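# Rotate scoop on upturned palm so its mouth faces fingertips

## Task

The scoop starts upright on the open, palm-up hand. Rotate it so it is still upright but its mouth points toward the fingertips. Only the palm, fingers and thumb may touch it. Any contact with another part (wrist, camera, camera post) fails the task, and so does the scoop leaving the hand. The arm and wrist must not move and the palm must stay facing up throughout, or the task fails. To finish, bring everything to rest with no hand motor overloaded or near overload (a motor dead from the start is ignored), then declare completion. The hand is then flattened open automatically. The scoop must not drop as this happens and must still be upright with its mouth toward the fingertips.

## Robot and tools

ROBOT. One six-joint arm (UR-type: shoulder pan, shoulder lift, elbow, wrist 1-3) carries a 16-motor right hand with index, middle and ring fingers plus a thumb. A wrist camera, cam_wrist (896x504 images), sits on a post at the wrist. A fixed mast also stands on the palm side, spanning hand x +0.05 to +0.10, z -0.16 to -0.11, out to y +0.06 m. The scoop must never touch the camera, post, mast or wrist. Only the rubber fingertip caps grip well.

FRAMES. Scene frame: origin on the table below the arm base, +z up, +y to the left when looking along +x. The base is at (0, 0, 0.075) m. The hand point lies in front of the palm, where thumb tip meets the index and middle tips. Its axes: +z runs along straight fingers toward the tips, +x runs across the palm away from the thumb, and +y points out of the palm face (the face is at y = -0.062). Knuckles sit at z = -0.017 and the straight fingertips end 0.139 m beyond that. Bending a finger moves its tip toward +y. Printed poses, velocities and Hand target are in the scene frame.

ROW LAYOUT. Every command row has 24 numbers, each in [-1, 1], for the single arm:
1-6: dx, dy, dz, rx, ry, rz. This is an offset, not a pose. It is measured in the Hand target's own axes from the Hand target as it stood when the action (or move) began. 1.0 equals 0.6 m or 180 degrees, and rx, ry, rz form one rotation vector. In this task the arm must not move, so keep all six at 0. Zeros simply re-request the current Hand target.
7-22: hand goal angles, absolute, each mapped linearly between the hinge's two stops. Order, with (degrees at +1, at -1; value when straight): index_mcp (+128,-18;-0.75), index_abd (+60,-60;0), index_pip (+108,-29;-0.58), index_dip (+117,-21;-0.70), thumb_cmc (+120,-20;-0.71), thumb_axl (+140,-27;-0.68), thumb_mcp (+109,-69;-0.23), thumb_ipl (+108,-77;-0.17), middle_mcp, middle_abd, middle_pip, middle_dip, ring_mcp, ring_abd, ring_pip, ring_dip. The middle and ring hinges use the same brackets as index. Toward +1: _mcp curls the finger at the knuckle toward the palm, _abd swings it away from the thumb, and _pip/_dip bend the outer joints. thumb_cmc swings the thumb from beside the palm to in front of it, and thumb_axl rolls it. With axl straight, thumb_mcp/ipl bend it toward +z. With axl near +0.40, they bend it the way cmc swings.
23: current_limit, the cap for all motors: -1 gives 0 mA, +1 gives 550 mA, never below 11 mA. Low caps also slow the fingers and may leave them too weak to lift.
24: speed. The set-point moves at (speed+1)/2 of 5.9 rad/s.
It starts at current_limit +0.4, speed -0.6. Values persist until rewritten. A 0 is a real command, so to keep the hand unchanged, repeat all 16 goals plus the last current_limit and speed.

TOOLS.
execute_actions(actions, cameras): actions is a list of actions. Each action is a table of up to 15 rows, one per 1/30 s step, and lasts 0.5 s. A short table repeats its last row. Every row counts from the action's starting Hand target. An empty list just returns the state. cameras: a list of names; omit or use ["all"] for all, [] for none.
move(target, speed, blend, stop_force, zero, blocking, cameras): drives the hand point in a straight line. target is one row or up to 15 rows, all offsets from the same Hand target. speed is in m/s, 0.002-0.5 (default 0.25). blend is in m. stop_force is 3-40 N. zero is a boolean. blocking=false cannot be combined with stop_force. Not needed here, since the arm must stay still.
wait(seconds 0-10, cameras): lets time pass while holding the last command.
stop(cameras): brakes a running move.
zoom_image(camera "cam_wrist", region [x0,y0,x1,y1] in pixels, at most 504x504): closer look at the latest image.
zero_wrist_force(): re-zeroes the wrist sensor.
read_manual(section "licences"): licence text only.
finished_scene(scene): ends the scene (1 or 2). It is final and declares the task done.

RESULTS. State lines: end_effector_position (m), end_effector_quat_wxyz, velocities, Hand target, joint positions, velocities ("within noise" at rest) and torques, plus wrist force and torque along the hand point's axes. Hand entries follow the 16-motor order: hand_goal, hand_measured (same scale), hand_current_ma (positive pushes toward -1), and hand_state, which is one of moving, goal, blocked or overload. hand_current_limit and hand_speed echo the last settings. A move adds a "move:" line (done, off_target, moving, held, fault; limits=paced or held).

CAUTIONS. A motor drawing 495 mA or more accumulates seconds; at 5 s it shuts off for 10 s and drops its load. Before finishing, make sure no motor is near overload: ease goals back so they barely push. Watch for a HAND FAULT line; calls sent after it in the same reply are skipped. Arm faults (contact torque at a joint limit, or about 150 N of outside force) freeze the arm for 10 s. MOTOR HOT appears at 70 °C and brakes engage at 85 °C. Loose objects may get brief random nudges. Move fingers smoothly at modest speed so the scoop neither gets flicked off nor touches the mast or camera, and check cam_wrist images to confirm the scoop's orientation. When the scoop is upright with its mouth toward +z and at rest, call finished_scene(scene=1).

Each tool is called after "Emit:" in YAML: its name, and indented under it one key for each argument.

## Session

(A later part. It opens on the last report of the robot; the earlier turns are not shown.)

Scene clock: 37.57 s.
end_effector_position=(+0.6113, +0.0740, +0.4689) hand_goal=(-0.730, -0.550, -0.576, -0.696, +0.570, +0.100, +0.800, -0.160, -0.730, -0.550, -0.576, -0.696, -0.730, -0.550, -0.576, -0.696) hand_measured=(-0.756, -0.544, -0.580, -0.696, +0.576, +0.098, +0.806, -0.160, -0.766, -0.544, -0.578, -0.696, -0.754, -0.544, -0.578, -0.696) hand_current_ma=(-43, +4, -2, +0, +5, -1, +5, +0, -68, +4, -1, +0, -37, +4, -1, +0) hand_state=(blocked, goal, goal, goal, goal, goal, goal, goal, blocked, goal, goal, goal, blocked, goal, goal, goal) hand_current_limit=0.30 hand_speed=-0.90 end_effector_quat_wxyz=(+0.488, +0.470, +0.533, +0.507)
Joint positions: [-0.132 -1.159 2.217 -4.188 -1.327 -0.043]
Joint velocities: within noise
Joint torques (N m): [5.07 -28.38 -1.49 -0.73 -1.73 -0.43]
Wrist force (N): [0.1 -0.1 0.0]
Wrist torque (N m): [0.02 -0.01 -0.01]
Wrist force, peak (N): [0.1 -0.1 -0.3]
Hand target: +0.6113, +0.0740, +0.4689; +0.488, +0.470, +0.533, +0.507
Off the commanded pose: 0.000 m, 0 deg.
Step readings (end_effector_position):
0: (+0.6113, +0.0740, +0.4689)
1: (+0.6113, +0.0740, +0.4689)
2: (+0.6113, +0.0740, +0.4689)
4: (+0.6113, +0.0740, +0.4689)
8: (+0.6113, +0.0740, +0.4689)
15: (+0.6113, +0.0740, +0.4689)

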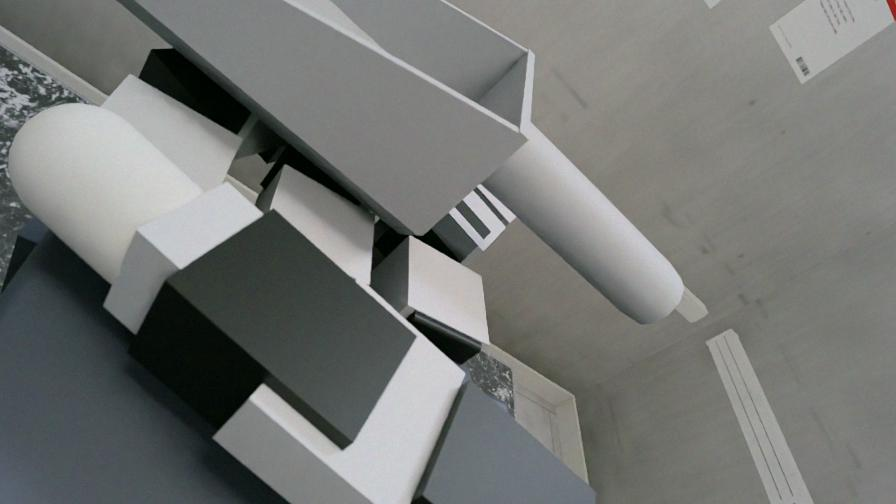

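Emit:
execute_actions:
  actions:
    - [[0,0,0,0,0,0,-0.73,-0.55,-0.576,-0.696,0.57,0.1,0.8,-0.16,-0.73,-0.55,-0.576,-0.696,-0.8,-0.55,-0.576,-0.696,0.3,-0.9]]
    - [[0,0,0,0,0,0,-0.73,-0.55,-0.576,-0.696,0.57,0.1,0.8,-0.16,-0.73,-0.55,-0.576,-0.696,-0.88,0.0,-0.576,-0.696,0.3,-0.75]]
    - [[0,0,0,0,0,0,-0.73,-0.55,-0.576,-0.696,0.57,0.1,0.8,-0.16,-0.73,-0.55,-0.576,-0.696,-0.88,0.5,-0.576,-0.696,0.3,-0.75]]

Scene clock: 41.90 s.
end_effector_position=(+0.6113, +0.0740, +0.4689) hand_goal=(-0.730, -0.550, -0.576, -0.696, +0.570, +0.100, +0.800, -0.160, -0.730, -0.550, -0.576, -0.696, -0.880, +0.500, -0.576, -0.696) hand_measured=(-0.756, -0.546, -0.580, -0.696, +0.576, +0.098, +0.806, -0.160, -0.766, -0.544, -0.578, -0.696, -0.888, +0.496, -0.578, -0.696) hand_current_ma=(-41, +3, -2, +0, +5, -1, +5, +0, -68, +3, -1, +0, -8, -2, -1, +0) hand_state=(blocked, goal, goal, goal, goal, goal, goal, goal, blocked, goal, goal, goal, goal, goal, goal, goal) hand_current_limit=0.30 hand_speed=-0.75 end_effector_quat_wxyz=(+0.488, +0.470, +0.533, +0.507)
Joint positions: [-0.132 -1.159 2.217 -4.188 -1.327 -0.043]
Joint velocities: within noise
Joint torques (N m): [4.9 -28.41 -0.28 -0.7 -1.73 -0.42]
Wrist force (N): [0.0 -0.1 -0.1]
Wrist torque (N m): [0.02 0.00 -0.04]
Wrist force, peak (N): [0.1 0.0 -0.4]
Hand target: +0.6113, +0.0740, +0.4689; +0.488, +0.470, +0.533, +0.507
Off the commanded pose: 0.000 m, 0 deg.
Step readings (end_effector_position):
0: (+0.6113, +0.0740, +0.4689)
1: (+0.6113, +0.0740, +0.4689)
2: (+0.6113, +0.0740, +0.4689)
4: (+0.6113, +0.0740, +0.4689)
8: (+0.6113, +0.0740, +0.4689)
15: (+0.6113, +0.0740, +0.4689)
16: (+0.6113, +0.0740, +0.4689)
17: (+0.6113, +0.0740, +0.4689)
19: (+0.6113, +0.0740, +0.4689)
23: (+0.6113, +0.0740, +0.4689)
30: (+0.6113, +0.0740, +0.4689)
31: (+0.6113, +0.0740, +0.4689)
32: (+0.6113, +0.0740, +0.4689)
34: (+0.6113, +0.0740, +0.4689)
38: (+0.6113, +0.0740, +0.4689)
45: (+0.6113, +0.0740, +0.4689)

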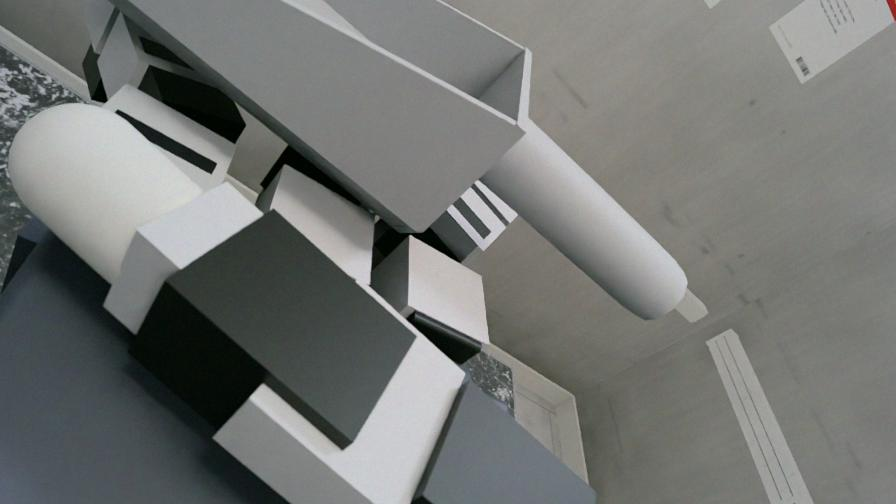

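Emit:
execute_actions:
  actions:
    - [[0,0,0,0,0,0,-0.73,-0.55,-0.576,-0.696,0.57,0.1,0.8,-0.16,-0.88,-0.55,-0.576,-0.696,-0.73,0.5,-0.576,-0.696,0.3,-0.85]]
    - [[0,0,0,0,0,0,-0.73,-0.55,-0.576,-0.696,0.57,0.1,0.8,-0.16,-0.88,0.5,-0.576,-0.696,-0.73,0.5,-0.576,-0.696,0.3,-0.65]]
    - [[0,0,0,0,0,0,-0.73,-0.55,-0.576,-0.696,0.57,0.1,0.8,-0.16,-0.73,0.5,-0.576,-0.696,-0.73,0.5,-0.576,-0.696,0.3,-0.85]]
    - [[0,0,0,0,0,0,-0.88,-0.55,-0.576,-0.696,0.57,0.1,0.8,-0.16,-0.73,0.5,-0.576,-0.696,-0.73,0.5,-0.576,-0.696,0.3,-0.85]]
    - [[0,0,0,0,0,0,-0.88,0.5,-0.576,-0.696,0.57,0.1,0.8,-0.16,-0.73,0.5,-0.576,-0.696,-0.73,0.5,-0.576,-0.696,0.3,-0.65]]
    - [[0,0,0,0,0,0,-0.73,0.5,-0.576,-0.696,0.57,0.1,0.8,-0.16,-0.73,0.5,-0.576,-0.696,-0.73,0.5,-0.576,-0.696,0.3,-0.85]]
    - [[0,0,0,0,0,0,-0.73,0.5,-0.576,-0.696,0.57,-0.1,0.8,-0.16,-0.73,0.5,-0.576,-0.696,-0.73,0.5,-0.576,-0.696,0.3,-0.85]]
    - [[0,0,0,0,0,0,-0.73,0.5,-0.576,-0.696,0.57,-0.25,0.8,-0.16,-0.73,0.5,-0.576,-0.696,-0.73,0.5,-0.576,-0.696,0.3,-0.85]]

Emit:
execute_actions:
  actions:
    - [[0,0,0,0,0,0,-0.73,-0.55,-0.576,-0.696,0.57,0,0.8,-0.16,-0.73,-0.55,-0.576,-0.696,-0.73,-0.55,-0.576,-0.696,0.3,-0.85]]
    - [[0,0,0,0,0,0,-0.73,-0.55,-0.576,-0.696,0.57,0,0.8,-0.16,-0.73,-0.55,-0.576,-0.696,-0.73,-0.55,-0.576,-0.696,0.3,-0.85]]

Scene clock: 46.90 s.
end_effector_position=(+0.6113, +0.0740, +0.4689) hand_goal=(-0.730, +0.500, -0.576, -0.696, +0.570, -0.250, +0.800, -0.160, -0.730, +0.500, -0.576, -0.696, -0.730, +0.500, -0.576, -0.696) hand_measured=(-0.758, +0.476, -0.580, -0.696, +0.576, -0.228, +0.806, -0.160, -0.776, +0.498, -0.580, -0.696, -0.754, +0.498, -0.578, -0.696) hand_current_ma=(-48, -30, -3, +0, +5, +42, +6, +0, -97, +0, -2, +0, -40, -1, -1, +0) hand_state=(blocked, blocked, goal, goal, goal, blocked, goal, goal, blocked, goal, goal, goal, blocked, goal, goal, goal) hand_current_limit=0.30 hand_speed=-0.85 end_effector_quat_wxyz=(+0.488, +0.470, +0.533, +0.507)
Joint positions: [-0.132 -1.159 2.217 -4.188 -1.327 -0.043]
Joint velocities: within noise
Joint torques (N m): [4.98 -27.62 -0.73 -0.89 -1.8 -0.12]
Wrist force (N): [0.2 -0.2 -0.2]
Wrist torque (N m): [0.06 -0.03 -0.10]
Wrist force, peak (N): [-0.2 0.2 -0.3]
Hand target: +0.6113, +0.0740, +0.4689; +0.488, +0.470, +0.533, +0.507
Off the commanded pose: 0.000 m, 0 deg.
Step readings (end_effector_position):
0: (+0.6113, +0.0740, +0.4689)
1: (+0.6113, +0.0740, +0.4689)
2: (+0.6113, +0.0740, +0.4689)
4: (+0.6113, +0.0740, +0.4689)
8: (+0.6113, +0.0740, +0.4689)
15: (+0.6113, +0.0740, +0.4689)
16: (+0.6113, +0.0740, +0.4689)
17: (+0.6113, +0.0740, +0.4689)
19: (+0.6113, +0.0740, +0.4689)
23: (+0.6113, +0.0740, +0.4689)
30: (+0.6113, +0.0740, +0.4689)
31: (+0.6113, +0.0740, +0.4689)
32: (+0.6113, +0.0740, +0.4689)
34: (+0.6113, +0.0740, +0.4689)
38: (+0.6113, +0.0740, +0.4689)
45: (+0.6113, +0.0740, +0.4689)
46: (+0.6113, +0.0740, +0.4689)
47: (+0.6113, +0.0740, +0.4689)
49: (+0.6113, +0.0740, +0.4689)
53: (+0.6113, +0.0740, +0.4689)
60: (+0.6113, +0.0740, +0.4689)
61: (+0.6113, +0.0740, +0.4689)
62: (+0.6113, +0.0740, +0.4689)
64: (+0.6113, +0.0740, +0.4689)
68: (+0.6113, +0.0740, +0.4689)
75: (+0.6113, +0.0740, +0.4689)
76: (+0.6113, +0.0740, +0.4689)
77: (+0.6113, +0.0740, +0.4689)
79: (+0.6113, +0.0740, +0.4689)
83: (+0.6113, +0.0740, +0.4689)
90: (+0.6113, +0.0740, +0.4689)
91: (+0.6113, +0.0740, +0.4689)
92: (+0.6113, +0.0740, +0.4689)
94: (+0.6113, +0.0740, +0.4689)
98: (+0.6113, +0.0740, +0.4689)
105: (+0.6113, +0.0740, +0.4689)
106: (+0.6113, +0.0740, +0.4689)
107: (+0.6113, +0.0740, +0.4689)
109: (+0.6113, +0.0740, +0.4689)
113: (+0.6113, +0.0740, +0.4689)
120: (+0.6113, +0.0740, +0.4689)

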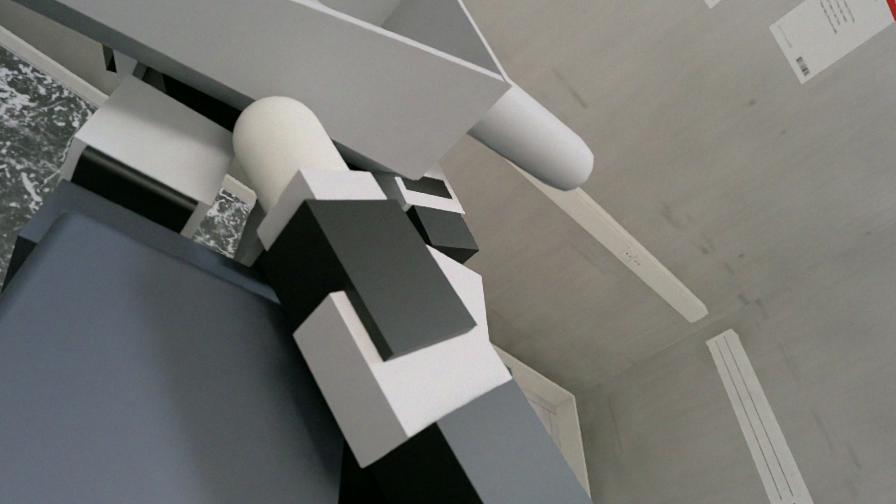

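Scene clock: 49.63 s.
end_effector_position=(+0.6113, +0.0740, +0.4689) hand_goal=(-0.730, -0.550, -0.576, -0.696, +0.570, +0.000, +0.800, -0.160, -0.730, -0.550, -0.576, -0.696, -0.730, -0.550, -0.576, -0.696) hand_measured=(-0.756, -0.546, -0.580, -0.696, +0.576, -0.002, +0.806, -0.160, -0.766, -0.546, -0.580, -0.696, -0.754, -0.542, -0.580, -0.696) hand_current_ma=(-45, +2, -3, +0, +5, -1, +7, +0, -69, +2, -2, +0, -40, +6, -3, +0) hand_state=(blocked, goal, goal, goal, goal, goal, goal, goal, blocked, goal, goal, goal, blocked, goal, goal, goal) hand_current_limit=0.30 hand_speed=-0.85 end_effector_quat_wxyz=(+0.488, +0.470, +0.533, +0.507)
Joint positions: [-0.132 -1.159 2.217 -4.188 -1.327 -0.043]
Joint velocities: within noise
Joint torques (N m): [4.77 -28.5 -1.65 -1.01 -1.72 -0.18]
Wrist force (N): [0.2 0.0 0.0]
Wrist torque (N m): [0.04 -0.02 0.00]
Wrist force, peak (N): [0.3 0.2 0.0]
Hand target: +0.6113, +0.0740, +0.4689; +0.488, +0.470, +0.533, +0.507
Off the commanded pose: 0.000 m, 0 deg.
Step readings (end_effector_position):
0: (+0.6113, +0.0740, +0.4689)
1: (+0.6113, +0.0740, +0.4689)
2: (+0.6113, +0.0740, +0.4689)
4: (+0.6113, +0.0740, +0.4689)
8: (+0.6113, +0.0740, +0.4689)
15: (+0.6113, +0.0740, +0.4689)
16: (+0.6113, +0.0740, +0.4689)
17: (+0.6113, +0.0740, +0.4689)
19: (+0.6113, +0.0740, +0.4689)
23: (+0.6113, +0.0740, +0.4689)
30: (+0.6113, +0.0740, +0.4689)

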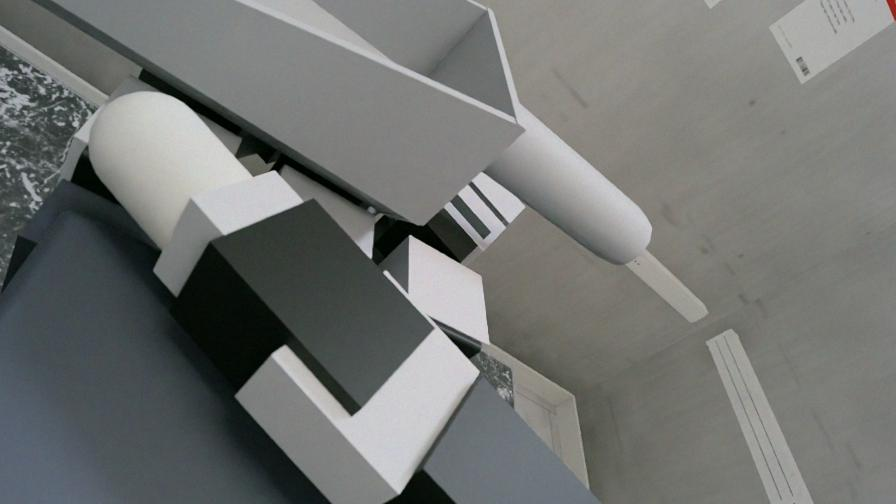

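Emit:
execute_actions:
  actions:
    - [[0,0,0,0,0,0,-0.73,-0.55,-0.576,-0.696,0.57,0.1,0.8,-0.16,-0.85,-0.55,-0.576,-0.696,-0.73,-0.55,-0.576,-0.696,0.3,-0.85]]
    - [[0,0,0,0,0,0,-0.73,-0.55,-0.576,-0.696,0.57,0.3,0.8,-0.16,-0.85,-0.2,-0.576,-0.696,-0.73,-0.55,-0.576,-0.696,0.3,-0.8]]
    - [[0,0,0,0,0,0,-0.73,-0.55,-0.576,-0.696,0.57,0.44,0.8,-0.16,-0.75,-0.2,-0.576,0,-0.73,-0.55,-0.576,-0.696,0.3,-0.8]]
    - [[0,0,0,0,0,0,-0.73,-0.55,-0.576,-0.696,0.57,0.44,0.8,-0.16,-0.75,-0.2,-0.576,0.3,-0.73,-0.55,-0.576,-0.696,0.3,-0.8]]

Emit:
execute_actions:
  actions:
    - [[0,0,0,0,0,0,-0.73,-0.55,-0.576,-0.696,0.57,0.44,0.8,-0.16,-0.75,-0.2,-0.576,0.7,-0.73,-0.55,-0.576,-0.696,0.3,-0.85]]

Scene clock: 53.60 s.
end_effector_position=(+0.6113, +0.0740, +0.4689) hand_goal=(-0.730, -0.550, -0.576, -0.696, +0.570, +0.440, +0.800, -0.160, -0.750, -0.200, -0.576, +0.300, -0.730, -0.550, -0.576, -0.696) hand_measured=(-0.756, -0.546, -0.580, -0.696, +0.576, +0.438, +0.806, -0.160, -0.800, -0.324, -0.588, +0.280, -0.738, -0.488, -0.576, -0.694) hand_current_ma=(-45, +2, -3, +0, +5, -2, +7, +0, -112, -317, -12, -27, -9, +112, +0, +1) hand_state=(blocked, goal, goal, goal, goal, goal, goal, goal, blocked, blocked, goal, goal, goal, blocked, goal, goal) hand_current_limit=0.30 hand_speed=-0.80 end_effector_quat_wxyz=(+0.488, +0.470, +0.533, +0.507)
Joint positions: [-0.132 -1.159 2.217 -4.188 -1.327 -0.043]
Joint velocities: within noise
Joint torques (N m): [4.96 -28.2 -0.76 -0.88 -1.68 -0.11]
Wrist force (N): [-0.1 0.0 -0.2]
Wrist torque (N m): [0.03 0.02 -0.04]
Wrist force, peak (N): [0.1 0.3 -0.1]
Hand target: +0.6113, +0.0740, +0.4689; +0.488, +0.470, +0.533, +0.507
Off the commanded pose: 0.000 m, 0 deg.
Step readings (end_effector_position):
0: (+0.6113, +0.0740, +0.4689)
1: (+0.6113, +0.0740, +0.4689)
2: (+0.6113, +0.0740, +0.4689)
4: (+0.6113, +0.0740, +0.4689)
8: (+0.6113, +0.0740, +0.4689)
15: (+0.6113, +0.0740, +0.4689)
16: (+0.6113, +0.0740, +0.4689)
17: (+0.6113, +0.0740, +0.4689)
19: (+0.6113, +0.0740, +0.4689)
23: (+0.6113, +0.0740, +0.4689)
30: (+0.6113, +0.0740, +0.4689)
31: (+0.6113, +0.0740, +0.4689)
32: (+0.6113, +0.0740, +0.4689)
34: (+0.6113, +0.0740, +0.4689)
38: (+0.6113, +0.0740, +0.4689)
45: (+0.6113, +0.0740, +0.4689)
46: (+0.6113, +0.0740, +0.4689)
47: (+0.6113, +0.0740, +0.4689)
49: (+0.6113, +0.0740, +0.4689)
53: (+0.6113, +0.0740, +0.4689)
60: (+0.6113, +0.0740, +0.4689)

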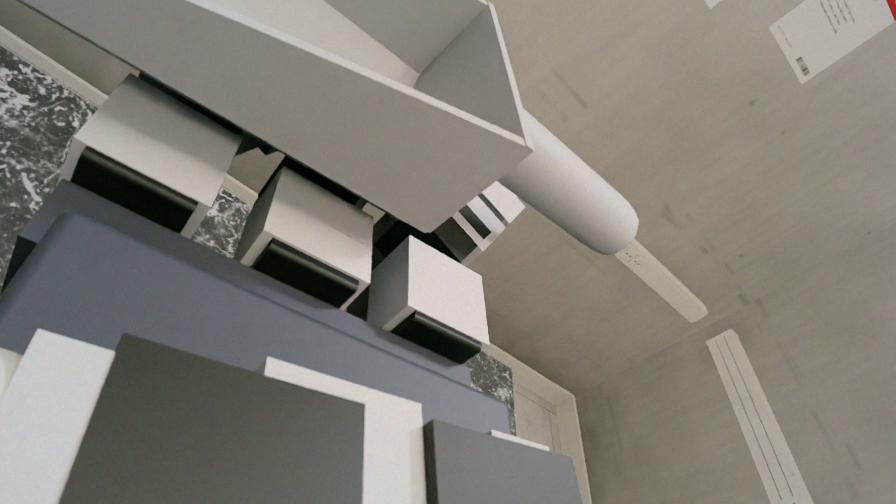

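Scene clock: 54.93 s.
end_effector_position=(+0.6113, +0.0740, +0.4689) hand_goal=(-0.730, -0.550, -0.576, -0.696, +0.570, +0.440, +0.800, -0.160, -0.750, -0.200, -0.576, +0.700, -0.730, -0.550, -0.576, -0.696) hand_measured=(-0.756, -0.546, -0.580, -0.696, +0.576, +0.438, +0.806, -0.160, -0.792, -0.324, -0.588, +0.674, -0.740, -0.488, -0.576, -0.694) hand_current_ma=(-45, +2, -3, +0, +5, -2, +7, +0, -87, -317, -12, -39, -9, +112, +0, +1) hand_state=(blocked, goal, goal, goal, goal, goal, goal, goal, blocked, blocked, goal, blocked, goal, blocked, goal, goal) hand_current_limit=0.30 hand_speed=-0.85 end_effector_quat_wxyz=(+0.488, +0.470, +0.533, +0.507)
Joint positions: [-0.132 -1.159 2.217 -4.188 -1.327 -0.043]
Joint velocities: within noise
Joint torques (N m): [5.44 -27.82 -1.2 -1.05 -1.56 0.08]
Wrist force (N): [0.2 0.0 0.1]
Wrist torque (N m): [-0.02 -0.03 -0.03]
Wrist force, peak (N): [-0.2 0.0 0.1]
Hand target: +0.6113, +0.0740, +0.4689; +0.488, +0.470, +0.533, +0.507
Off the commanded pose: 0.000 m, 0 deg.
Step readings (end_effector_position):
0: (+0.6113, +0.0740, +0.4689)
1: (+0.6113, +0.0740, +0.4689)
2: (+0.6113, +0.0740, +0.4689)
4: (+0.6113, +0.0740, +0.4689)
8: (+0.6113, +0.0740, +0.4689)
15: (+0.6113, +0.0740, +0.4689)

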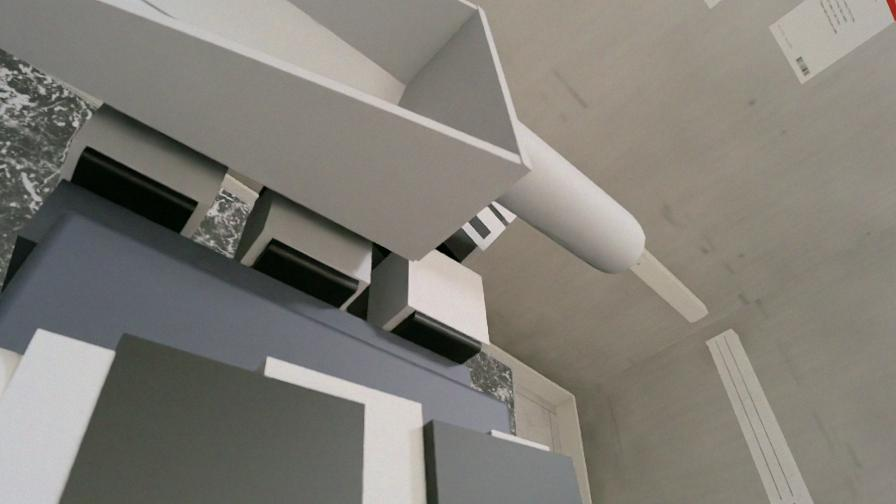

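Emit:
execute_actions:
  actions:
    - [[0,0,0,0,0,0,-0.73,-0.55,-0.576,-0.696,0.57,0.44,0.8,-0.16,-0.75,-0.33,-0.576,0.95,-0.73,-0.48,-0.576,-0.696,0.3,-0.85]]
    - [[0,0,0,0,0,0,-0.73,-0.55,-0.576,-0.696,0.57,0.44,0.8,-0.16,-0.7,-0.33,-0.4,0.95,-0.73,-0.48,-0.576,-0.696,0.3,-0.85]]

Scene clock: 56.37 s.
end_effector_position=(+0.6113, +0.0740, +0.4689) hand_goal=(-0.730, -0.550, -0.576, -0.696, +0.570, +0.440, +0.800, -0.160, -0.700, -0.330, -0.400, +0.950, -0.730, -0.480, -0.576, -0.696) hand_measured=(-0.756, -0.546, -0.580, -0.696, +0.576, +0.438, +0.806, -0.160, -0.734, -0.328, -0.416, +0.944, -0.744, -0.476, -0.576, -0.694) hand_current_ma=(-45, +2, -3, +0, +5, -2, +7, +0, -64, +1, -20, -4, -16, +1, +0, +1) hand_state=(blocked, goal, goal, goal, goal, goal, goal, goal, blocked, goal, goal, goal, goal, goal, goal, goal) hand_current_limit=0.30 hand_speed=-0.85 end_effector_quat_wxyz=(+0.488, +0.470, +0.533, +0.507)
Joint positions: [-0.132 -1.159 2.217 -4.188 -1.327 -0.043]
Joint velocities: within noise
Joint torques (N m): [5.9 -27.5 -0.47 -1.18 -1.77 -0.01]
Wrist force (N): [0.1 0.1 0.1]
Wrist torque (N m): [-0.04 -0.02 -0.04]
Wrist force, peak (N): [0.0 -0.1 -0.3]
Hand target: +0.6113, +0.0740, +0.4689; +0.488, +0.470, +0.533, +0.507
Off the commanded pose: 0.000 m, 0 deg.
Step readings (end_effector_position):
0: (+0.6113, +0.0740, +0.4689)
1: (+0.6113, +0.0740, +0.4689)
2: (+0.6113, +0.0740, +0.4689)
4: (+0.6113, +0.0740, +0.4689)
8: (+0.6113, +0.0740, +0.4689)
15: (+0.6113, +0.0740, +0.4689)
16: (+0.6113, +0.0740, +0.4689)
17: (+0.6113, +0.0740, +0.4689)
19: (+0.6113, +0.0740, +0.4689)
23: (+0.6113, +0.0740, +0.4689)
30: (+0.6113, +0.0740, +0.4689)

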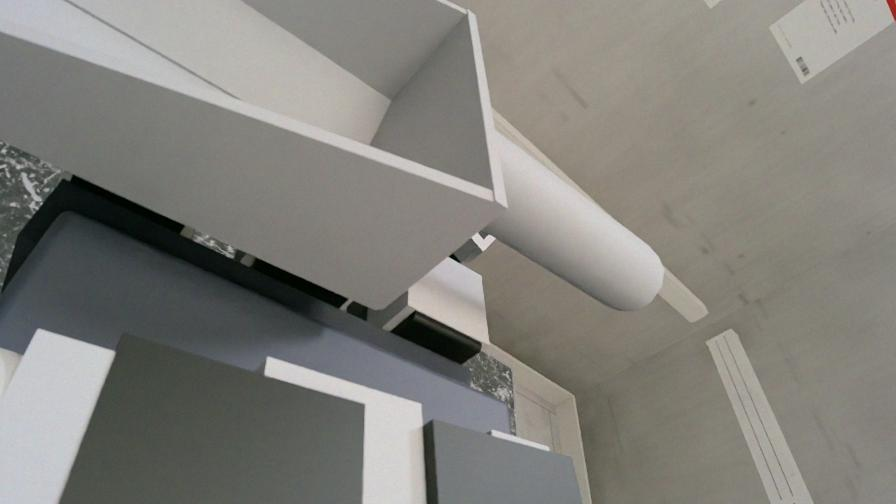

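Emit:
execute_actions:
  actions:
    - [[0,0,0,0,0,0,-0.73,-0.55,-0.576,-0.696,0.57,0.44,0.8,-0.16,-0.7,-0.33,-0.25,0.95,-0.73,-0.48,-0.576,-0.696,0.3,-0.85]]

Scene clock: 57.27 s.
end_effector_position=(+0.6113, +0.0740, +0.4689) hand_goal=(-0.730, -0.550, -0.576, -0.696, +0.570, +0.440, +0.800, -0.160, -0.700, -0.330, -0.250, +0.950, -0.730, -0.480, -0.576, -0.696) hand_measured=(-0.756, -0.546, -0.580, -0.696, +0.576, +0.438, +0.806, -0.160, -0.730, -0.328, -0.268, +0.944, -0.744, -0.476, -0.576, -0.694) hand_current_ma=(-45, +2, -3, +0, +5, -2, +7, +0, -55, +1, -22, -4, -16, +1, +0, +1) hand_state=(blocked, goal, goal, goal, goal, goal, goal, goal, blocked, goal, goal, goal, goal, goal, goal, goal) hand_current_limit=0.30 hand_speed=-0.85 end_effector_quat_wxyz=(+0.488, +0.470, +0.533, +0.507)
Joint positions: [-0.132 -1.159 2.217 -4.188 -1.327 -0.043]
Joint velocities: within noise
Joint torques (N m): [5.06 -27.62 -0.55 -0.99 -1.68 0]
Wrist force (N): [0.1 0.0 0.1]
Wrist torque (N m): [-0.06 -0.02 -0.05]
Wrist force, peak (N): [-0.4 0.1 -0.1]
Hand target: +0.6113, +0.0740, +0.4689; +0.488, +0.470, +0.533, +0.507
Off the commanded pose: 0.000 m, 0 deg.
Step readings (end_effector_position):
0: (+0.6113, +0.0740, +0.4689)
1: (+0.6113, +0.0740, +0.4689)
2: (+0.6113, +0.0740, +0.4689)
4: (+0.6113, +0.0740, +0.4689)
8: (+0.6113, +0.0740, +0.4689)
15: (+0.6113, +0.0740, +0.4689)

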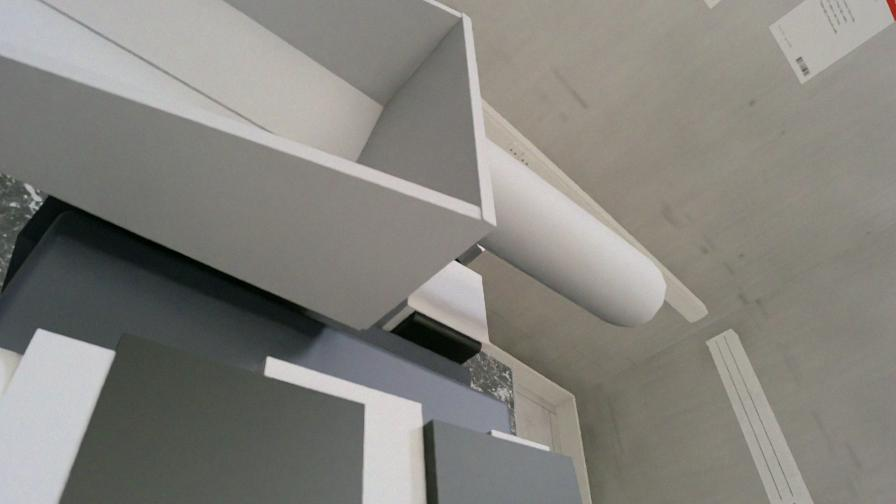

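Emit:
execute_actions:
  actions:
    - [[0,0,0,0,0,0,-0.73,-0.55,-0.576,-0.696,0.57,0.2,0.8,-0.16,-0.7,-0.33,-0.25,0.95,-0.73,-0.48,-0.576,-0.696,0.3,-0.85]]
    - [[0,0,0,0,0,0,-0.73,-0.55,-0.576,-0.696,0.57,0.08,0.8,-0.16,-0.7,-0.33,-0.25,0.95,-0.73,-0.48,-0.576,-0.696,0.3,-0.88]]

Emit:
execute_actions:
  actions:
    - [[0,0,0,0,0,0,-0.73,-0.55,-0.576,-0.696,0.57,-0.05,0.8,-0.16,-0.7,-0.33,-0.25,0.95,-0.73,-0.48,-0.576,-0.696,0.3,-0.88]]

Scene clock: 58.97 s.
end_effector_position=(+0.6113, +0.0740, +0.4689) hand_goal=(-0.730, -0.550, -0.576, -0.696, +0.570, +0.080, +0.800, -0.160, -0.700, -0.330, -0.250, +0.950, -0.730, -0.480, -0.576, -0.696) hand_measured=(-0.756, -0.546, -0.580, -0.696, +0.580, +0.150, +0.806, -0.160, -0.730, -0.328, -0.268, +0.944, -0.744, -0.476, -0.576, -0.694) hand_current_ma=(-45, +2, -3, +0, +10, +221, +7, +0, -55, +1, -22, -5, -16, +1, +0, +1) hand_state=(blocked, goal, goal, goal, goal, blocked, goal, goal, blocked, goal, goal, goal, goal, goal, goal, goal) hand_current_limit=0.30 hand_speed=-0.88 end_effector_quat_wxyz=(+0.488, +0.470, +0.533, +0.507)
Joint positions: [-0.132 -1.159 2.217 -4.188 -1.327 -0.043]
Joint velocities: within noise
Joint torques (N m): [4.39 -28.64 -0.59 -1.03 -1.59 0.17]
Wrist force (N): [0.1 -0.1 0.0]
Wrist torque (N m): [-0.05 -0.02 -0.05]
Wrist force, peak (N): [0.1 -0.2 -0.3]
Hand target: +0.6113, +0.0740, +0.4689; +0.488, +0.470, +0.533, +0.507
Off the commanded pose: 0.000 m, 0 deg.
Step readings (end_effector_position):
0: (+0.6113, +0.0740, +0.4689)
1: (+0.6113, +0.0740, +0.4689)
2: (+0.6113, +0.0740, +0.4689)
4: (+0.6113, +0.0740, +0.4689)
8: (+0.6113, +0.0740, +0.4689)
15: (+0.6113, +0.0740, +0.4689)
16: (+0.6113, +0.0740, +0.4689)
17: (+0.6113, +0.0740, +0.4689)
19: (+0.6113, +0.0740, +0.4689)
23: (+0.6113, +0.0740, +0.4689)
30: (+0.6113, +0.0740, +0.4689)

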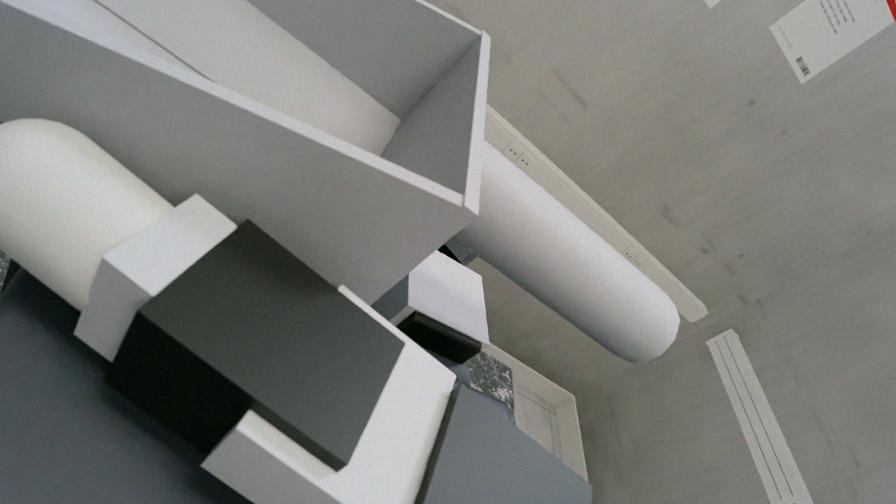

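Scene clock: 59.67 s.
end_effector_position=(+0.6113, +0.0740, +0.4689) hand_goal=(-0.730, -0.550, -0.576, -0.696, +0.570, -0.050, +0.800, -0.160, -0.700, -0.330, -0.250, +0.950, -0.730, -0.480, -0.576, -0.696) hand_measured=(-0.756, -0.546, -0.580, -0.696, +0.580, +0.148, +0.806, -0.160, -0.730, -0.328, -0.268, +0.942, -0.744, -0.476, -0.576, -0.694) hand_current_ma=(-45, +2, -3, +0, +11, +357, +7, +0, -55, +1, -22, -6, -16, +1, +0, +1) hand_state=(blocked, goal, goal, goal, goal, blocked, goal, goal, blocked, goal, goal, goal, goal, goal, goal, goal) hand_current_limit=0.30 hand_speed=-0.88 end_effector_quat_wxyz=(+0.488, +0.470, +0.533, +0.507)
Joint positions: [-0.132 -1.159 2.217 -4.188 -1.327 -0.043]
Joint velocities: within noise
Joint torques (N m): [4.53 -27.37 -0.71 -1.04 -1.63 0.12]
Wrist force (N): [0.0 0.0 0.0]
Wrist torque (N m): [-0.03 0.00 -0.06]
Wrist force, peak (N): [0.3 0.1 -0.2]
Hand target: +0.6113, +0.0740, +0.4689; +0.488, +0.470, +0.533, +0.507
Off the commanded pose: 0.000 m, 0 deg.
Step readings (end_effector_position):
0: (+0.6113, +0.0740, +0.4689)
1: (+0.6113, +0.0740, +0.4689)
2: (+0.6113, +0.0740, +0.4689)
4: (+0.6113, +0.0740, +0.4689)
8: (+0.6113, +0.0740, +0.4689)
15: (+0.6113, +0.0740, +0.4689)

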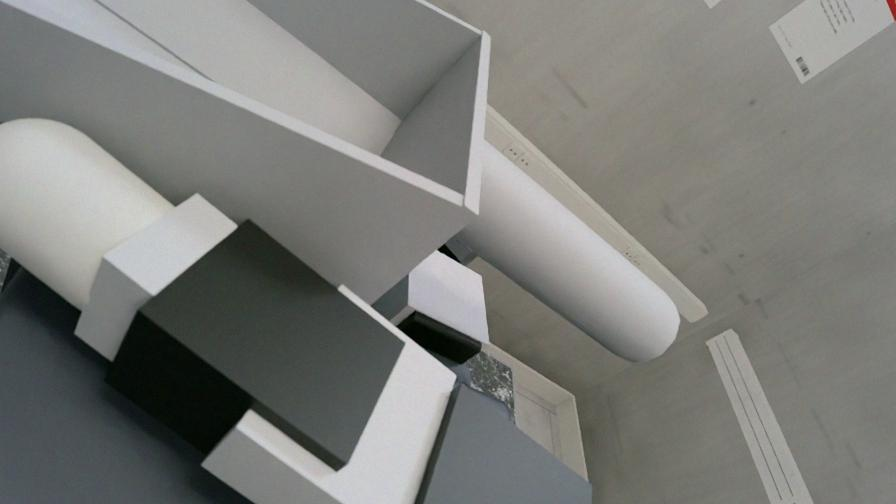

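Emit:
execute_actions:
  actions:
    - [[0,0,0,0,0,0,-0.73,-0.55,-0.576,-0.696,0.57,0.08,0.8,-0.16,-0.72,-0.4,-0.35,0.7,-0.73,-0.55,-0.576,-0.696,0.3,-0.9]]
    - [[0,0,0,0,0,0,-0.73,-0.55,-0.576,-0.696,0.57,-0.0,0.8,-0.16,-0.74,-0.45,-0.45,0.5,-0.73,-0.55,-0.576,-0.696,0.3,-0.9]]

Scene clock: 61.90 s.
end_effector_position=(+0.6113, +0.0740, +0.4689) hand_goal=(-0.730, -0.550, -0.576, -0.696, +0.570, +0.000, +0.800, -0.160, -0.740, -0.450, -0.450, +0.500, -0.730, -0.550, -0.576, -0.696) hand_measured=(-0.756, -0.546, -0.580, -0.696, +0.580, +0.022, +0.806, -0.160, -0.754, -0.444, -0.450, +0.504, -0.744, -0.546, -0.578, -0.694) hand_current_ma=(-45, +2, -3, +0, +11, +38, +7, +0, -18, +4, +0, +2, -16, +2, -1, +1) hand_state=(blocked, goal, goal, goal, goal, blocked, goal, goal, goal, goal, goal, goal, goal, goal, goal, goal) hand_current_limit=0.30 hand_speed=-0.90 end_effector_quat_wxyz=(+0.488, +0.470, +0.533, +0.507)
Joint positions: [-0.132 -1.159 2.217 -4.188 -1.327 -0.043]
Joint velocities: within noise
Joint torques (N m): [4.9 -27.6 -1.19 -1.32 -1.76 0.11]
Wrist force (N): [-0.1 0.3 0.2]
Wrist torque (N m): [0.01 0.00 -0.04]
Wrist force, peak (N): [0.3 0.1 -0.3]
Hand target: +0.6113, +0.0740, +0.4689; +0.488, +0.470, +0.533, +0.507
Off the commanded pose: 0.000 m, 0 deg.
Step readings (end_effector_position):
0: (+0.6113, +0.0740, +0.4689)
1: (+0.6113, +0.0740, +0.4689)
2: (+0.6113, +0.0740, +0.4689)
4: (+0.6113, +0.0740, +0.4689)
8: (+0.6113, +0.0740, +0.4689)
15: (+0.6113, +0.0740, +0.4689)
16: (+0.6113, +0.0740, +0.4689)
17: (+0.6113, +0.0740, +0.4689)
19: (+0.6113, +0.0740, +0.4689)
23: (+0.6113, +0.0740, +0.4689)
30: (+0.6113, +0.0740, +0.4689)

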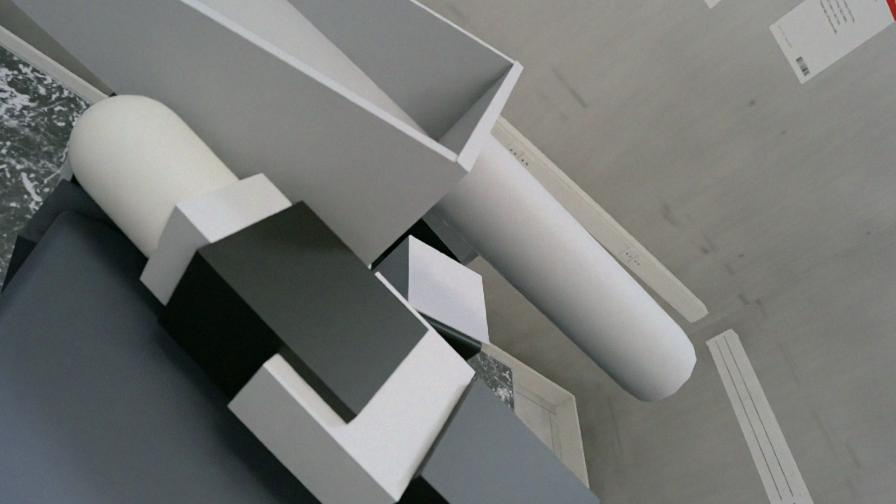

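Emit:
execute_actions:
  actions:
    - [[0,0,0,0,0,0,-0.73,-0.55,-0.576,-0.696,0.57,-0.15,0.8,-0.16,-0.74,-0.5,-0.5,0.3,-0.73,-0.55,-0.576,-0.696,0.3,-0.9]]
    - [[0,0,0,0,0,0,-0.73,-0.55,-0.576,-0.696,0.57,-0.25,0.8,-0.16,-0.74,-0.5,-0.5,0.1,-0.73,-0.55,-0.576,-0.696,0.3,-0.9]]

Scene clock: 63.90 s.
end_effector_position=(+0.6113, +0.0740, +0.4689) hand_goal=(-0.730, -0.550, -0.576, -0.696, +0.570, -0.250, +0.800, -0.160, -0.740, -0.500, -0.500, +0.100, -0.730, -0.550, -0.576, -0.696) hand_measured=(-0.756, -0.550, -0.580, -0.696, +0.580, -0.198, +0.804, -0.160, -0.756, -0.496, -0.502, +0.102, -0.744, -0.546, -0.578, -0.694) hand_current_ma=(-45, +0, -3, +0, +11, +141, +3, +0, -23, +2, +0, +2, -16, +1, -1, +1) hand_state=(blocked, goal, goal, goal, goal, blocked, goal, goal, goal, goal, goal, goal, goal, goal, goal, goal) hand_current_limit=0.30 hand_speed=-0.90 end_effector_quat_wxyz=(+0.488, +0.470, +0.533, +0.507)
Joint positions: [-0.132 -1.159 2.217 -4.188 -1.327 -0.043]
Joint velocities: within noise
Joint torques (N m): [4.81 -27.94 -0.52 -1.19 -1.62 0.07]
Wrist force (N): [0.2 0.1 -0.2]
Wrist torque (N m): [0.04 -0.02 0.01]
Wrist force, peak (N): [0.3 0.1 0.1]
Hand target: +0.6113, +0.0740, +0.4689; +0.488, +0.470, +0.533, +0.507
Off the commanded pose: 0.000 m, 0 deg.
Step readings (end_effector_position):
0: (+0.6113, +0.0740, +0.4689)
1: (+0.6113, +0.0740, +0.4689)
2: (+0.6113, +0.0740, +0.4689)
4: (+0.6113, +0.0740, +0.4689)
8: (+0.6113, +0.0740, +0.4689)
15: (+0.6113, +0.0740, +0.4689)
16: (+0.6113, +0.0740, +0.4689)
17: (+0.6113, +0.0740, +0.4689)
19: (+0.6113, +0.0740, +0.4689)
23: (+0.6113, +0.0740, +0.4689)
30: (+0.6113, +0.0740, +0.4689)

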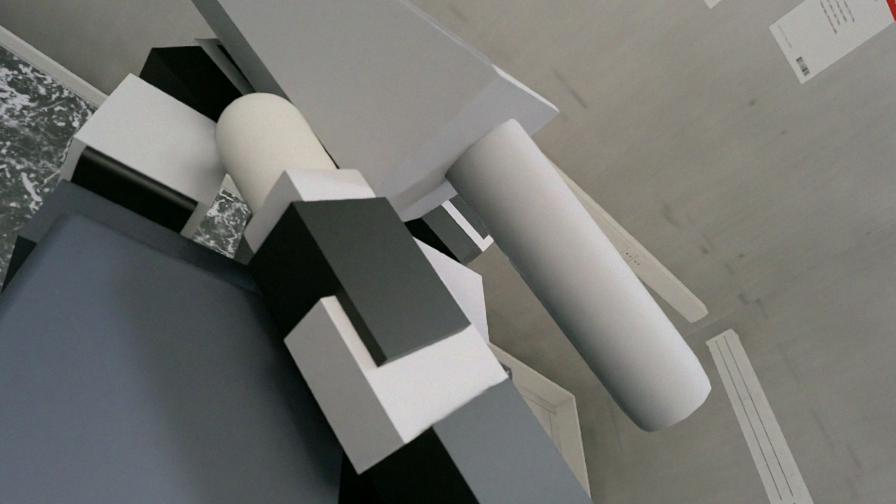

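Emit:
execute_actions:
  actions:
    - [[0,0,0,0,0,0,-0.73,-0.55,-0.576,-0.696,0.57,-0.2,0.8,-0.16,-0.74,-0.5,-0.576,-0.696,-0.85,-0.55,-0.576,-0.696,0.3,-0.8]]
    - [[0,0,0,0,0,0,-0.73,-0.55,-0.576,-0.696,0.57,-0.2,0.8,-0.16,-0.74,-0.5,-0.576,-0.696,-0.85,0.1,-0.576,-0.696,0.3,-0.7]]
    - [[0,0,0,0,0,0,-0.73,-0.55,-0.576,-0.696,0.57,-0.2,0.8,-0.16,-0.74,-0.5,-0.576,-0.696,-0.74,0.1,-0.576,-0.696,0.3,-0.8]]
    - [[0,0,0,0,0,0,-0.73,-0.55,-0.576,-0.696,0.57,-0.2,0.8,-0.16,-0.86,-0.5,-0.576,-0.696,-0.74,0.1,-0.576,-0.696,0.3,-0.8]]
    - [[0,0,0,0,0,0,-0.73,-0.55,-0.576,-0.696,0.57,-0.2,0.8,-0.16,-0.86,0.1,-0.576,-0.696,-0.74,0.1,-0.576,-0.696,0.3,-0.7]]
    - [[0,0,0,0,0,0,-0.73,-0.55,-0.576,-0.696,0.57,-0.2,0.8,-0.16,-0.74,0.1,-0.576,-0.696,-0.74,0.1,-0.576,-0.696,0.3,-0.8]]
    - [[0,0,0,0,0,0,-0.86,-0.55,-0.576,-0.696,0.57,-0.2,0.8,-0.16,-0.74,0.1,-0.576,-0.696,-0.74,0.1,-0.576,-0.696,0.3,-0.8]]
    - [[0,0,0,0,0,0,-0.86,-0.1,-0.576,-0.696,0.57,-0.2,0.8,-0.16,-0.74,0.1,-0.576,-0.696,-0.74,0.1,-0.576,-0.696,0.3,-0.7]]
    - [[0,0,0,0,0,0,-0.76,-0.1,-0.576,0,0.57,-0.2,0.8,-0.16,-0.74,0.1,-0.576,-0.696,-0.74,0.1,-0.576,-0.696,0.3,-0.8]]

Emit:
execute_actions:
  actions:
    - [[0,0,0,0,0,0,-0.75,-0.1,-0.576,0.4,0.57,-0.2,0.8,-0.16,-0.74,0.1,-0.576,-0.696,-0.74,0.1,-0.576,-0.696,0.3,-0.8]]
    - [[0,0,0,0,0,0,-0.75,-0.1,-0.576,0.75,0.57,-0.2,0.8,-0.16,-0.74,0.1,-0.576,-0.696,-0.74,0.1,-0.576,-0.696,0.3,-0.85]]

Scene clock: 71.60 s.
end_effector_position=(+0.6113, +0.0740, +0.4689) hand_goal=(-0.760, -0.100, -0.576, +0.000, +0.570, -0.200, +0.800, -0.160, -0.740, +0.100, -0.576, -0.696, -0.740, +0.100, -0.576, -0.696) hand_measured=(-0.792, -0.104, -0.580, -0.004, +0.580, -0.198, +0.810, -0.158, -0.768, +0.098, -0.576, -0.694, -0.764, +0.098, -0.578, -0.694) hand_current_ma=(-61, -2, -3, -2, +11, +2, +14, +2, -48, -1, +0, +1, -39, -1, -1, +1) hand_state=(blocked, goal, goal, goal, goal, goal, goal, goal, blocked, goal, goal, goal, blocked, goal, goal, goal) hand_current_limit=0.30 hand_speed=-0.80 end_effector_quat_wxyz=(+0.488, +0.470, +0.533, +0.507)
Joint positions: [-0.132 -1.159 2.217 -4.188 -1.327 -0.043]
Joint velocities: within noise
Joint torques (N m): [4.66 -27.52 -1.6 -1.45 -1.5 0.51]
Wrist force (N): [0.0 0.2 0.1]
Wrist torque (N m): [0.05 0.00 -0.05]
Wrist force, peak (N): [0.2 0.2 -0.3]
Hand target: +0.6113, +0.0740, +0.4689; +0.488, +0.470, +0.533, +0.507
Off the commanded pose: 0.000 m, 0 deg.
Step readings (end_effector_position):
0: (+0.6113, +0.0740, +0.4689)
1: (+0.6113, +0.0740, +0.4689)
2: (+0.6113, +0.0740, +0.4689)
4: (+0.6113, +0.0740, +0.4689)
8: (+0.6113, +0.0740, +0.4689)
15: (+0.6113, +0.0740, +0.4689)
16: (+0.6113, +0.0740, +0.4689)
17: (+0.6113, +0.0740, +0.4689)
19: (+0.6113, +0.0740, +0.4689)
23: (+0.6113, +0.0740, +0.4689)
30: (+0.6113, +0.0740, +0.4689)
31: (+0.6113, +0.0740, +0.4689)
32: (+0.6113, +0.0740, +0.4689)
34: (+0.6113, +0.0740, +0.4689)
38: (+0.6113, +0.0740, +0.4689)
45: (+0.6113, +0.0740, +0.4689)
46: (+0.6113, +0.0740, +0.4689)
47: (+0.6113, +0.0740, +0.4689)
49: (+0.6113, +0.0740, +0.4689)
53: (+0.6113, +0.0740, +0.4689)
60: (+0.6113, +0.0740, +0.4689)
61: (+0.6113, +0.0740, +0.4689)
62: (+0.6113, +0.0740, +0.4689)
64: (+0.6113, +0.0740, +0.4689)
68: (+0.6113, +0.0740, +0.4689)
75: (+0.6113, +0.0740, +0.4689)
76: (+0.6113, +0.0740, +0.4689)
77: (+0.6113, +0.0740, +0.4689)
79: (+0.6113, +0.0740, +0.4689)
83: (+0.6113, +0.0740, +0.4689)
90: (+0.6113, +0.0740, +0.4689)
91: (+0.6113, +0.0740, +0.4689)
92: (+0.6113, +0.0740, +0.4689)
94: (+0.6113, +0.0740, +0.4689)
98: (+0.6113, +0.0740, +0.4689)
105: (+0.6113, +0.0740, +0.4689)
106: (+0.6113, +0.0740, +0.4689)
107: (+0.6113, +0.0740, +0.4689)
109: (+0.6113, +0.0740, +0.4689)
113: (+0.6113, +0.0740, +0.4689)
120: (+0.6113, +0.0740, +0.4689)
121: (+0.6113, +0.0740, +0.4689)
122: (+0.6113, +0.0740, +0.4689)
124: (+0.6113, +0.0740, +0.4689)
128: (+0.6113, +0.0740, +0.4689)
135: (+0.6113, +0.0740, +0.4689)

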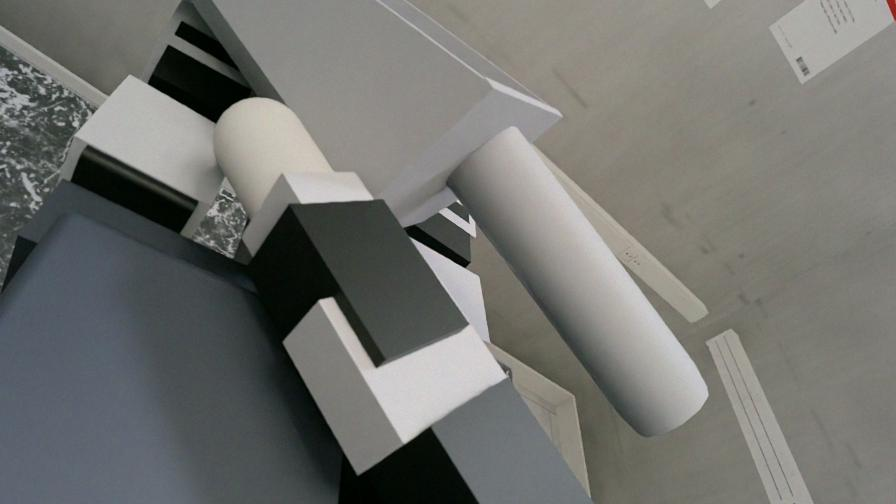

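Scene clock: 73.73 s.
end_effector_position=(+0.6113, +0.0740, +0.4689) hand_goal=(-0.750, -0.100, -0.576, +0.750, +0.570, -0.200, +0.800, -0.160, -0.740, +0.100, -0.576, -0.696, -0.740, +0.100, -0.576, -0.696) hand_measured=(-0.786, -0.104, -0.580, +0.748, +0.580, -0.198, +0.810, -0.158, -0.768, +0.098, -0.576, -0.694, -0.764, +0.098, -0.578, -0.694) hand_current_ma=(-68, -2, -3, -1, +11, +2, +14, +2, -48, -1, +0, +1, -39, -1, -1, +1) hand_state=(blocked, goal, goal, goal, goal, goal, goal, goal, blocked, goal, goal, goal, blocked, goal, goal, goal) hand_current_limit=0.30 hand_speed=-0.85 end_effector_quat_wxyz=(+0.488, +0.470, +0.533, +0.507)
Joint positions: [-0.132 -1.159 2.217 -4.188 -1.327 -0.043]
Joint velocities: within noise
Joint torques (N m): [4.79 -27.2 -0.82 -1.34 -1.55 0.52]
Wrist force (N): [-0.1 0.1 -0.1]
Wrist torque (N m): [0.06 0.01 -0.06]
Wrist force, peak (N): [0.0 0.4 0.0]
Hand target: +0.6113, +0.0740, +0.4689; +0.488, +0.470, +0.533, +0.507
Off the commanded pose: 0.000 m, 0 deg.
Step readings (end_effector_position):
0: (+0.6113, +0.0740, +0.4689)
1: (+0.6113, +0.0740, +0.4689)
2: (+0.6113, +0.0740, +0.4689)
4: (+0.6113, +0.0740, +0.4689)
8: (+0.6113, +0.0740, +0.4689)
15: (+0.6113, +0.0740, +0.4689)
16: (+0.6113, +0.0740, +0.4689)
17: (+0.6113, +0.0740, +0.4689)
19: (+0.6113, +0.0740, +0.4689)
23: (+0.6113, +0.0740, +0.4689)
30: (+0.6113, +0.0740, +0.4689)

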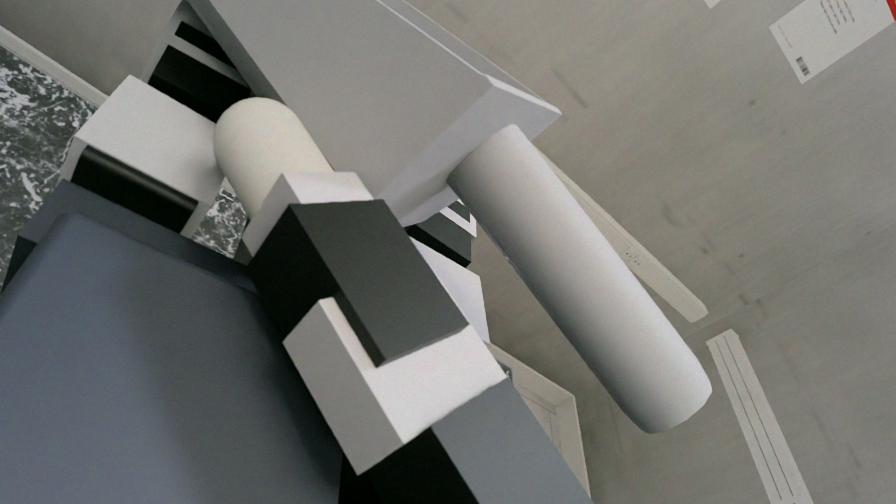

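Emit:
execute_actions:
  actions:
    - [[0,0,0,0,0,0,-0.74,-0.1,-0.45,0.95,0.57,-0.2,0.8,-0.16,-0.74,0.1,-0.576,-0.696,-0.74,0.1,-0.576,-0.696,0.3,-0.85]]
    - [[0,0,0,0,0,0,-0.72,-0.1,-0.25,0.95,0.57,-0.2,0.8,-0.16,-0.74,0.1,-0.576,-0.696,-0.74,0.1,-0.576,-0.696,0.3,-0.85]]

Scene clock: 75.20 s.
end_effector_position=(+0.6113, +0.0740, +0.4689) hand_goal=(-0.720, -0.100, -0.250, +0.950, +0.570, -0.200, +0.800, -0.160, -0.740, +0.100, -0.576, -0.696, -0.740, +0.100, -0.576, -0.696) hand_measured=(-0.768, -0.106, -0.306, +0.928, +0.596, -0.158, +0.816, -0.156, -0.768, +0.098, -0.576, -0.694, -0.764, +0.098, -0.578, -0.694) hand_current_ma=(-102, -5, -122, -33, +39, +107, +27, +5, -48, -1, +0, +1, -39, -1, -1, +1) hand_state=(blocked, goal, blocked, blocked, blocked, blocked, goal, goal, blocked, goal, goal, goal, blocked, goal, goal, goal) hand_current_limit=0.30 hand_speed=-0.85 end_effector_quat_wxyz=(+0.488, +0.470, +0.533, +0.507)
Joint positions: [-0.132 -1.159 2.217 -4.188 -1.327 -0.043]
Joint velocities: within noise
Joint torques (N m): [5.26 -26.71 -2.11 -1.42 -1.55 0.46]
Wrist force (N): [0.2 0.2 -0.1]
Wrist torque (N m): [0.06 -0.02 -0.04]
Wrist force, peak (N): [0.4 0.2 0.0]
Hand target: +0.6113, +0.0740, +0.4689; +0.488, +0.470, +0.533, +0.507
Off the commanded pose: 0.000 m, 0 deg.
Step readings (end_effector_position):
0: (+0.6113, +0.0740, +0.4689)
1: (+0.6113, +0.0740, +0.4689)
2: (+0.6113, +0.0740, +0.4689)
4: (+0.6113, +0.0740, +0.4689)
8: (+0.6113, +0.0740, +0.4689)
15: (+0.6113, +0.0740, +0.4689)
16: (+0.6113, +0.0740, +0.4689)
17: (+0.6113, +0.0740, +0.4689)
19: (+0.6113, +0.0740, +0.4689)
23: (+0.6113, +0.0740, +0.4689)
30: (+0.6113, +0.0740, +0.4689)

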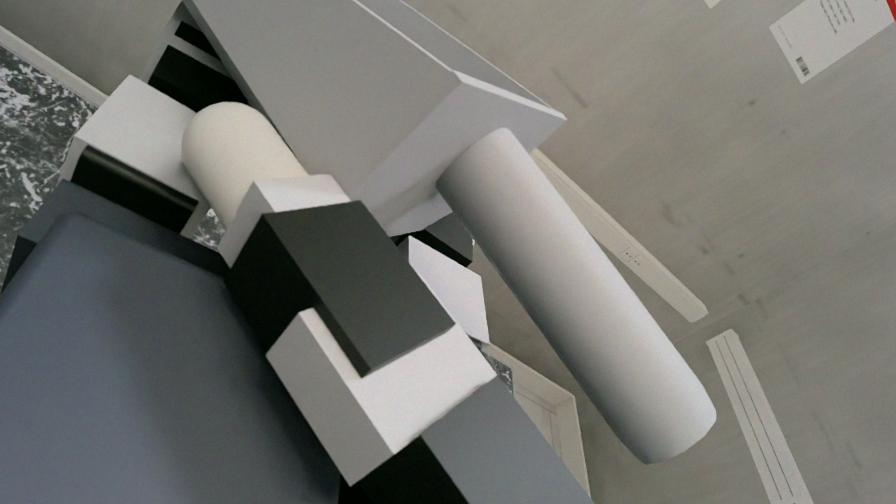

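Emit:
execute_actions:
  actions:
    - [[0,0,0,0,0,0,-0.72,-0.1,-0.2,0.95,0.57,-0.1,0.8,-0.16,-0.74,0.1,-0.576,-0.696,-0.74,0.1,-0.576,-0.696,0.3,-0.88]]
    - [[0,0,0,0,0,0,-0.72,-0.1,-0.1,0.95,0.57,0.0,0.8,-0.16,-0.74,0.1,-0.576,-0.696,-0.74,0.1,-0.576,-0.696,0.3,-0.88]]
    - [[0,0,0,0,0,0,-0.72,-0.1,0.0,0.95,0.57,0.1,0.8,-0.16,-0.74,0.1,-0.576,-0.696,-0.74,0.1,-0.576,-0.696,0.3,-0.88]]

Scene clock: 77.13 s.
end_effector_position=(+0.6113, +0.0740, +0.4689) hand_goal=(-0.720, -0.100, +0.000, +0.950, +0.570, +0.100, +0.800, -0.160, -0.740, +0.100, -0.576, -0.696, -0.740, +0.100, -0.576, -0.696) hand_measured=(-0.746, -0.104, -0.016, +0.946, +0.586, +0.098, +0.816, -0.156, -0.768, +0.098, -0.578, -0.694, -0.764, +0.098, -0.578, -0.694) hand_current_ma=(-42, -2, -21, -2, +18, -1, +27, +5, -48, -1, +0, +1, -38, -1, -2, +1) hand_state=(blocked, goal, goal, goal, goal, goal, goal, goal, blocked, goal, goal, goal, blocked, goal, goal, goal) hand_current_limit=0.30 hand_speed=-0.88 end_effector_quat_wxyz=(+0.488, +0.470, +0.533, +0.507)
Joint positions: [-0.132 -1.159 2.217 -4.188 -1.327 -0.043]
Joint velocities: within noise
Joint torques (N m): [4.6 -27.6 -0.99 -1.4 -1.63 0.56]
Wrist force (N): [0.1 0.0 0.0]
Wrist torque (N m): [-0.01 -0.01 -0.07]
Wrist force, peak (N): [0.2 0.2 -0.1]
Hand target: +0.6113, +0.0740, +0.4689; +0.488, +0.470, +0.533, +0.507
Off the commanded pose: 0.000 m, 0 deg.
Step readings (end_effector_position):
0: (+0.6113, +0.0740, +0.4689)
1: (+0.6113, +0.0740, +0.4689)
2: (+0.6113, +0.0740, +0.4689)
4: (+0.6113, +0.0740, +0.4689)
8: (+0.6113, +0.0740, +0.4689)
15: (+0.6113, +0.0740, +0.4689)
16: (+0.6113, +0.0740, +0.4689)
17: (+0.6113, +0.0740, +0.4689)
19: (+0.6113, +0.0740, +0.4689)
23: (+0.6113, +0.0740, +0.4689)
30: (+0.6113, +0.0740, +0.4689)
31: (+0.6113, +0.0740, +0.4689)
32: (+0.6113, +0.0740, +0.4689)
34: (+0.6113, +0.0740, +0.4689)
38: (+0.6113, +0.0740, +0.4689)
45: (+0.6113, +0.0740, +0.4689)

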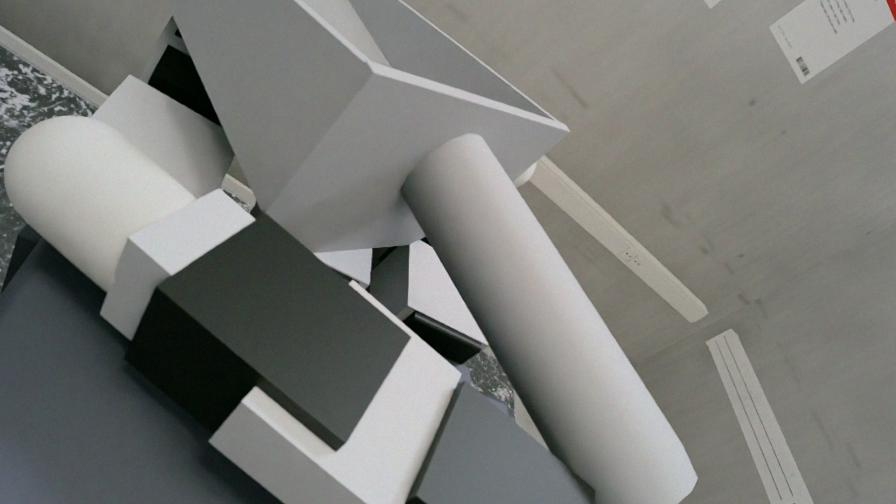

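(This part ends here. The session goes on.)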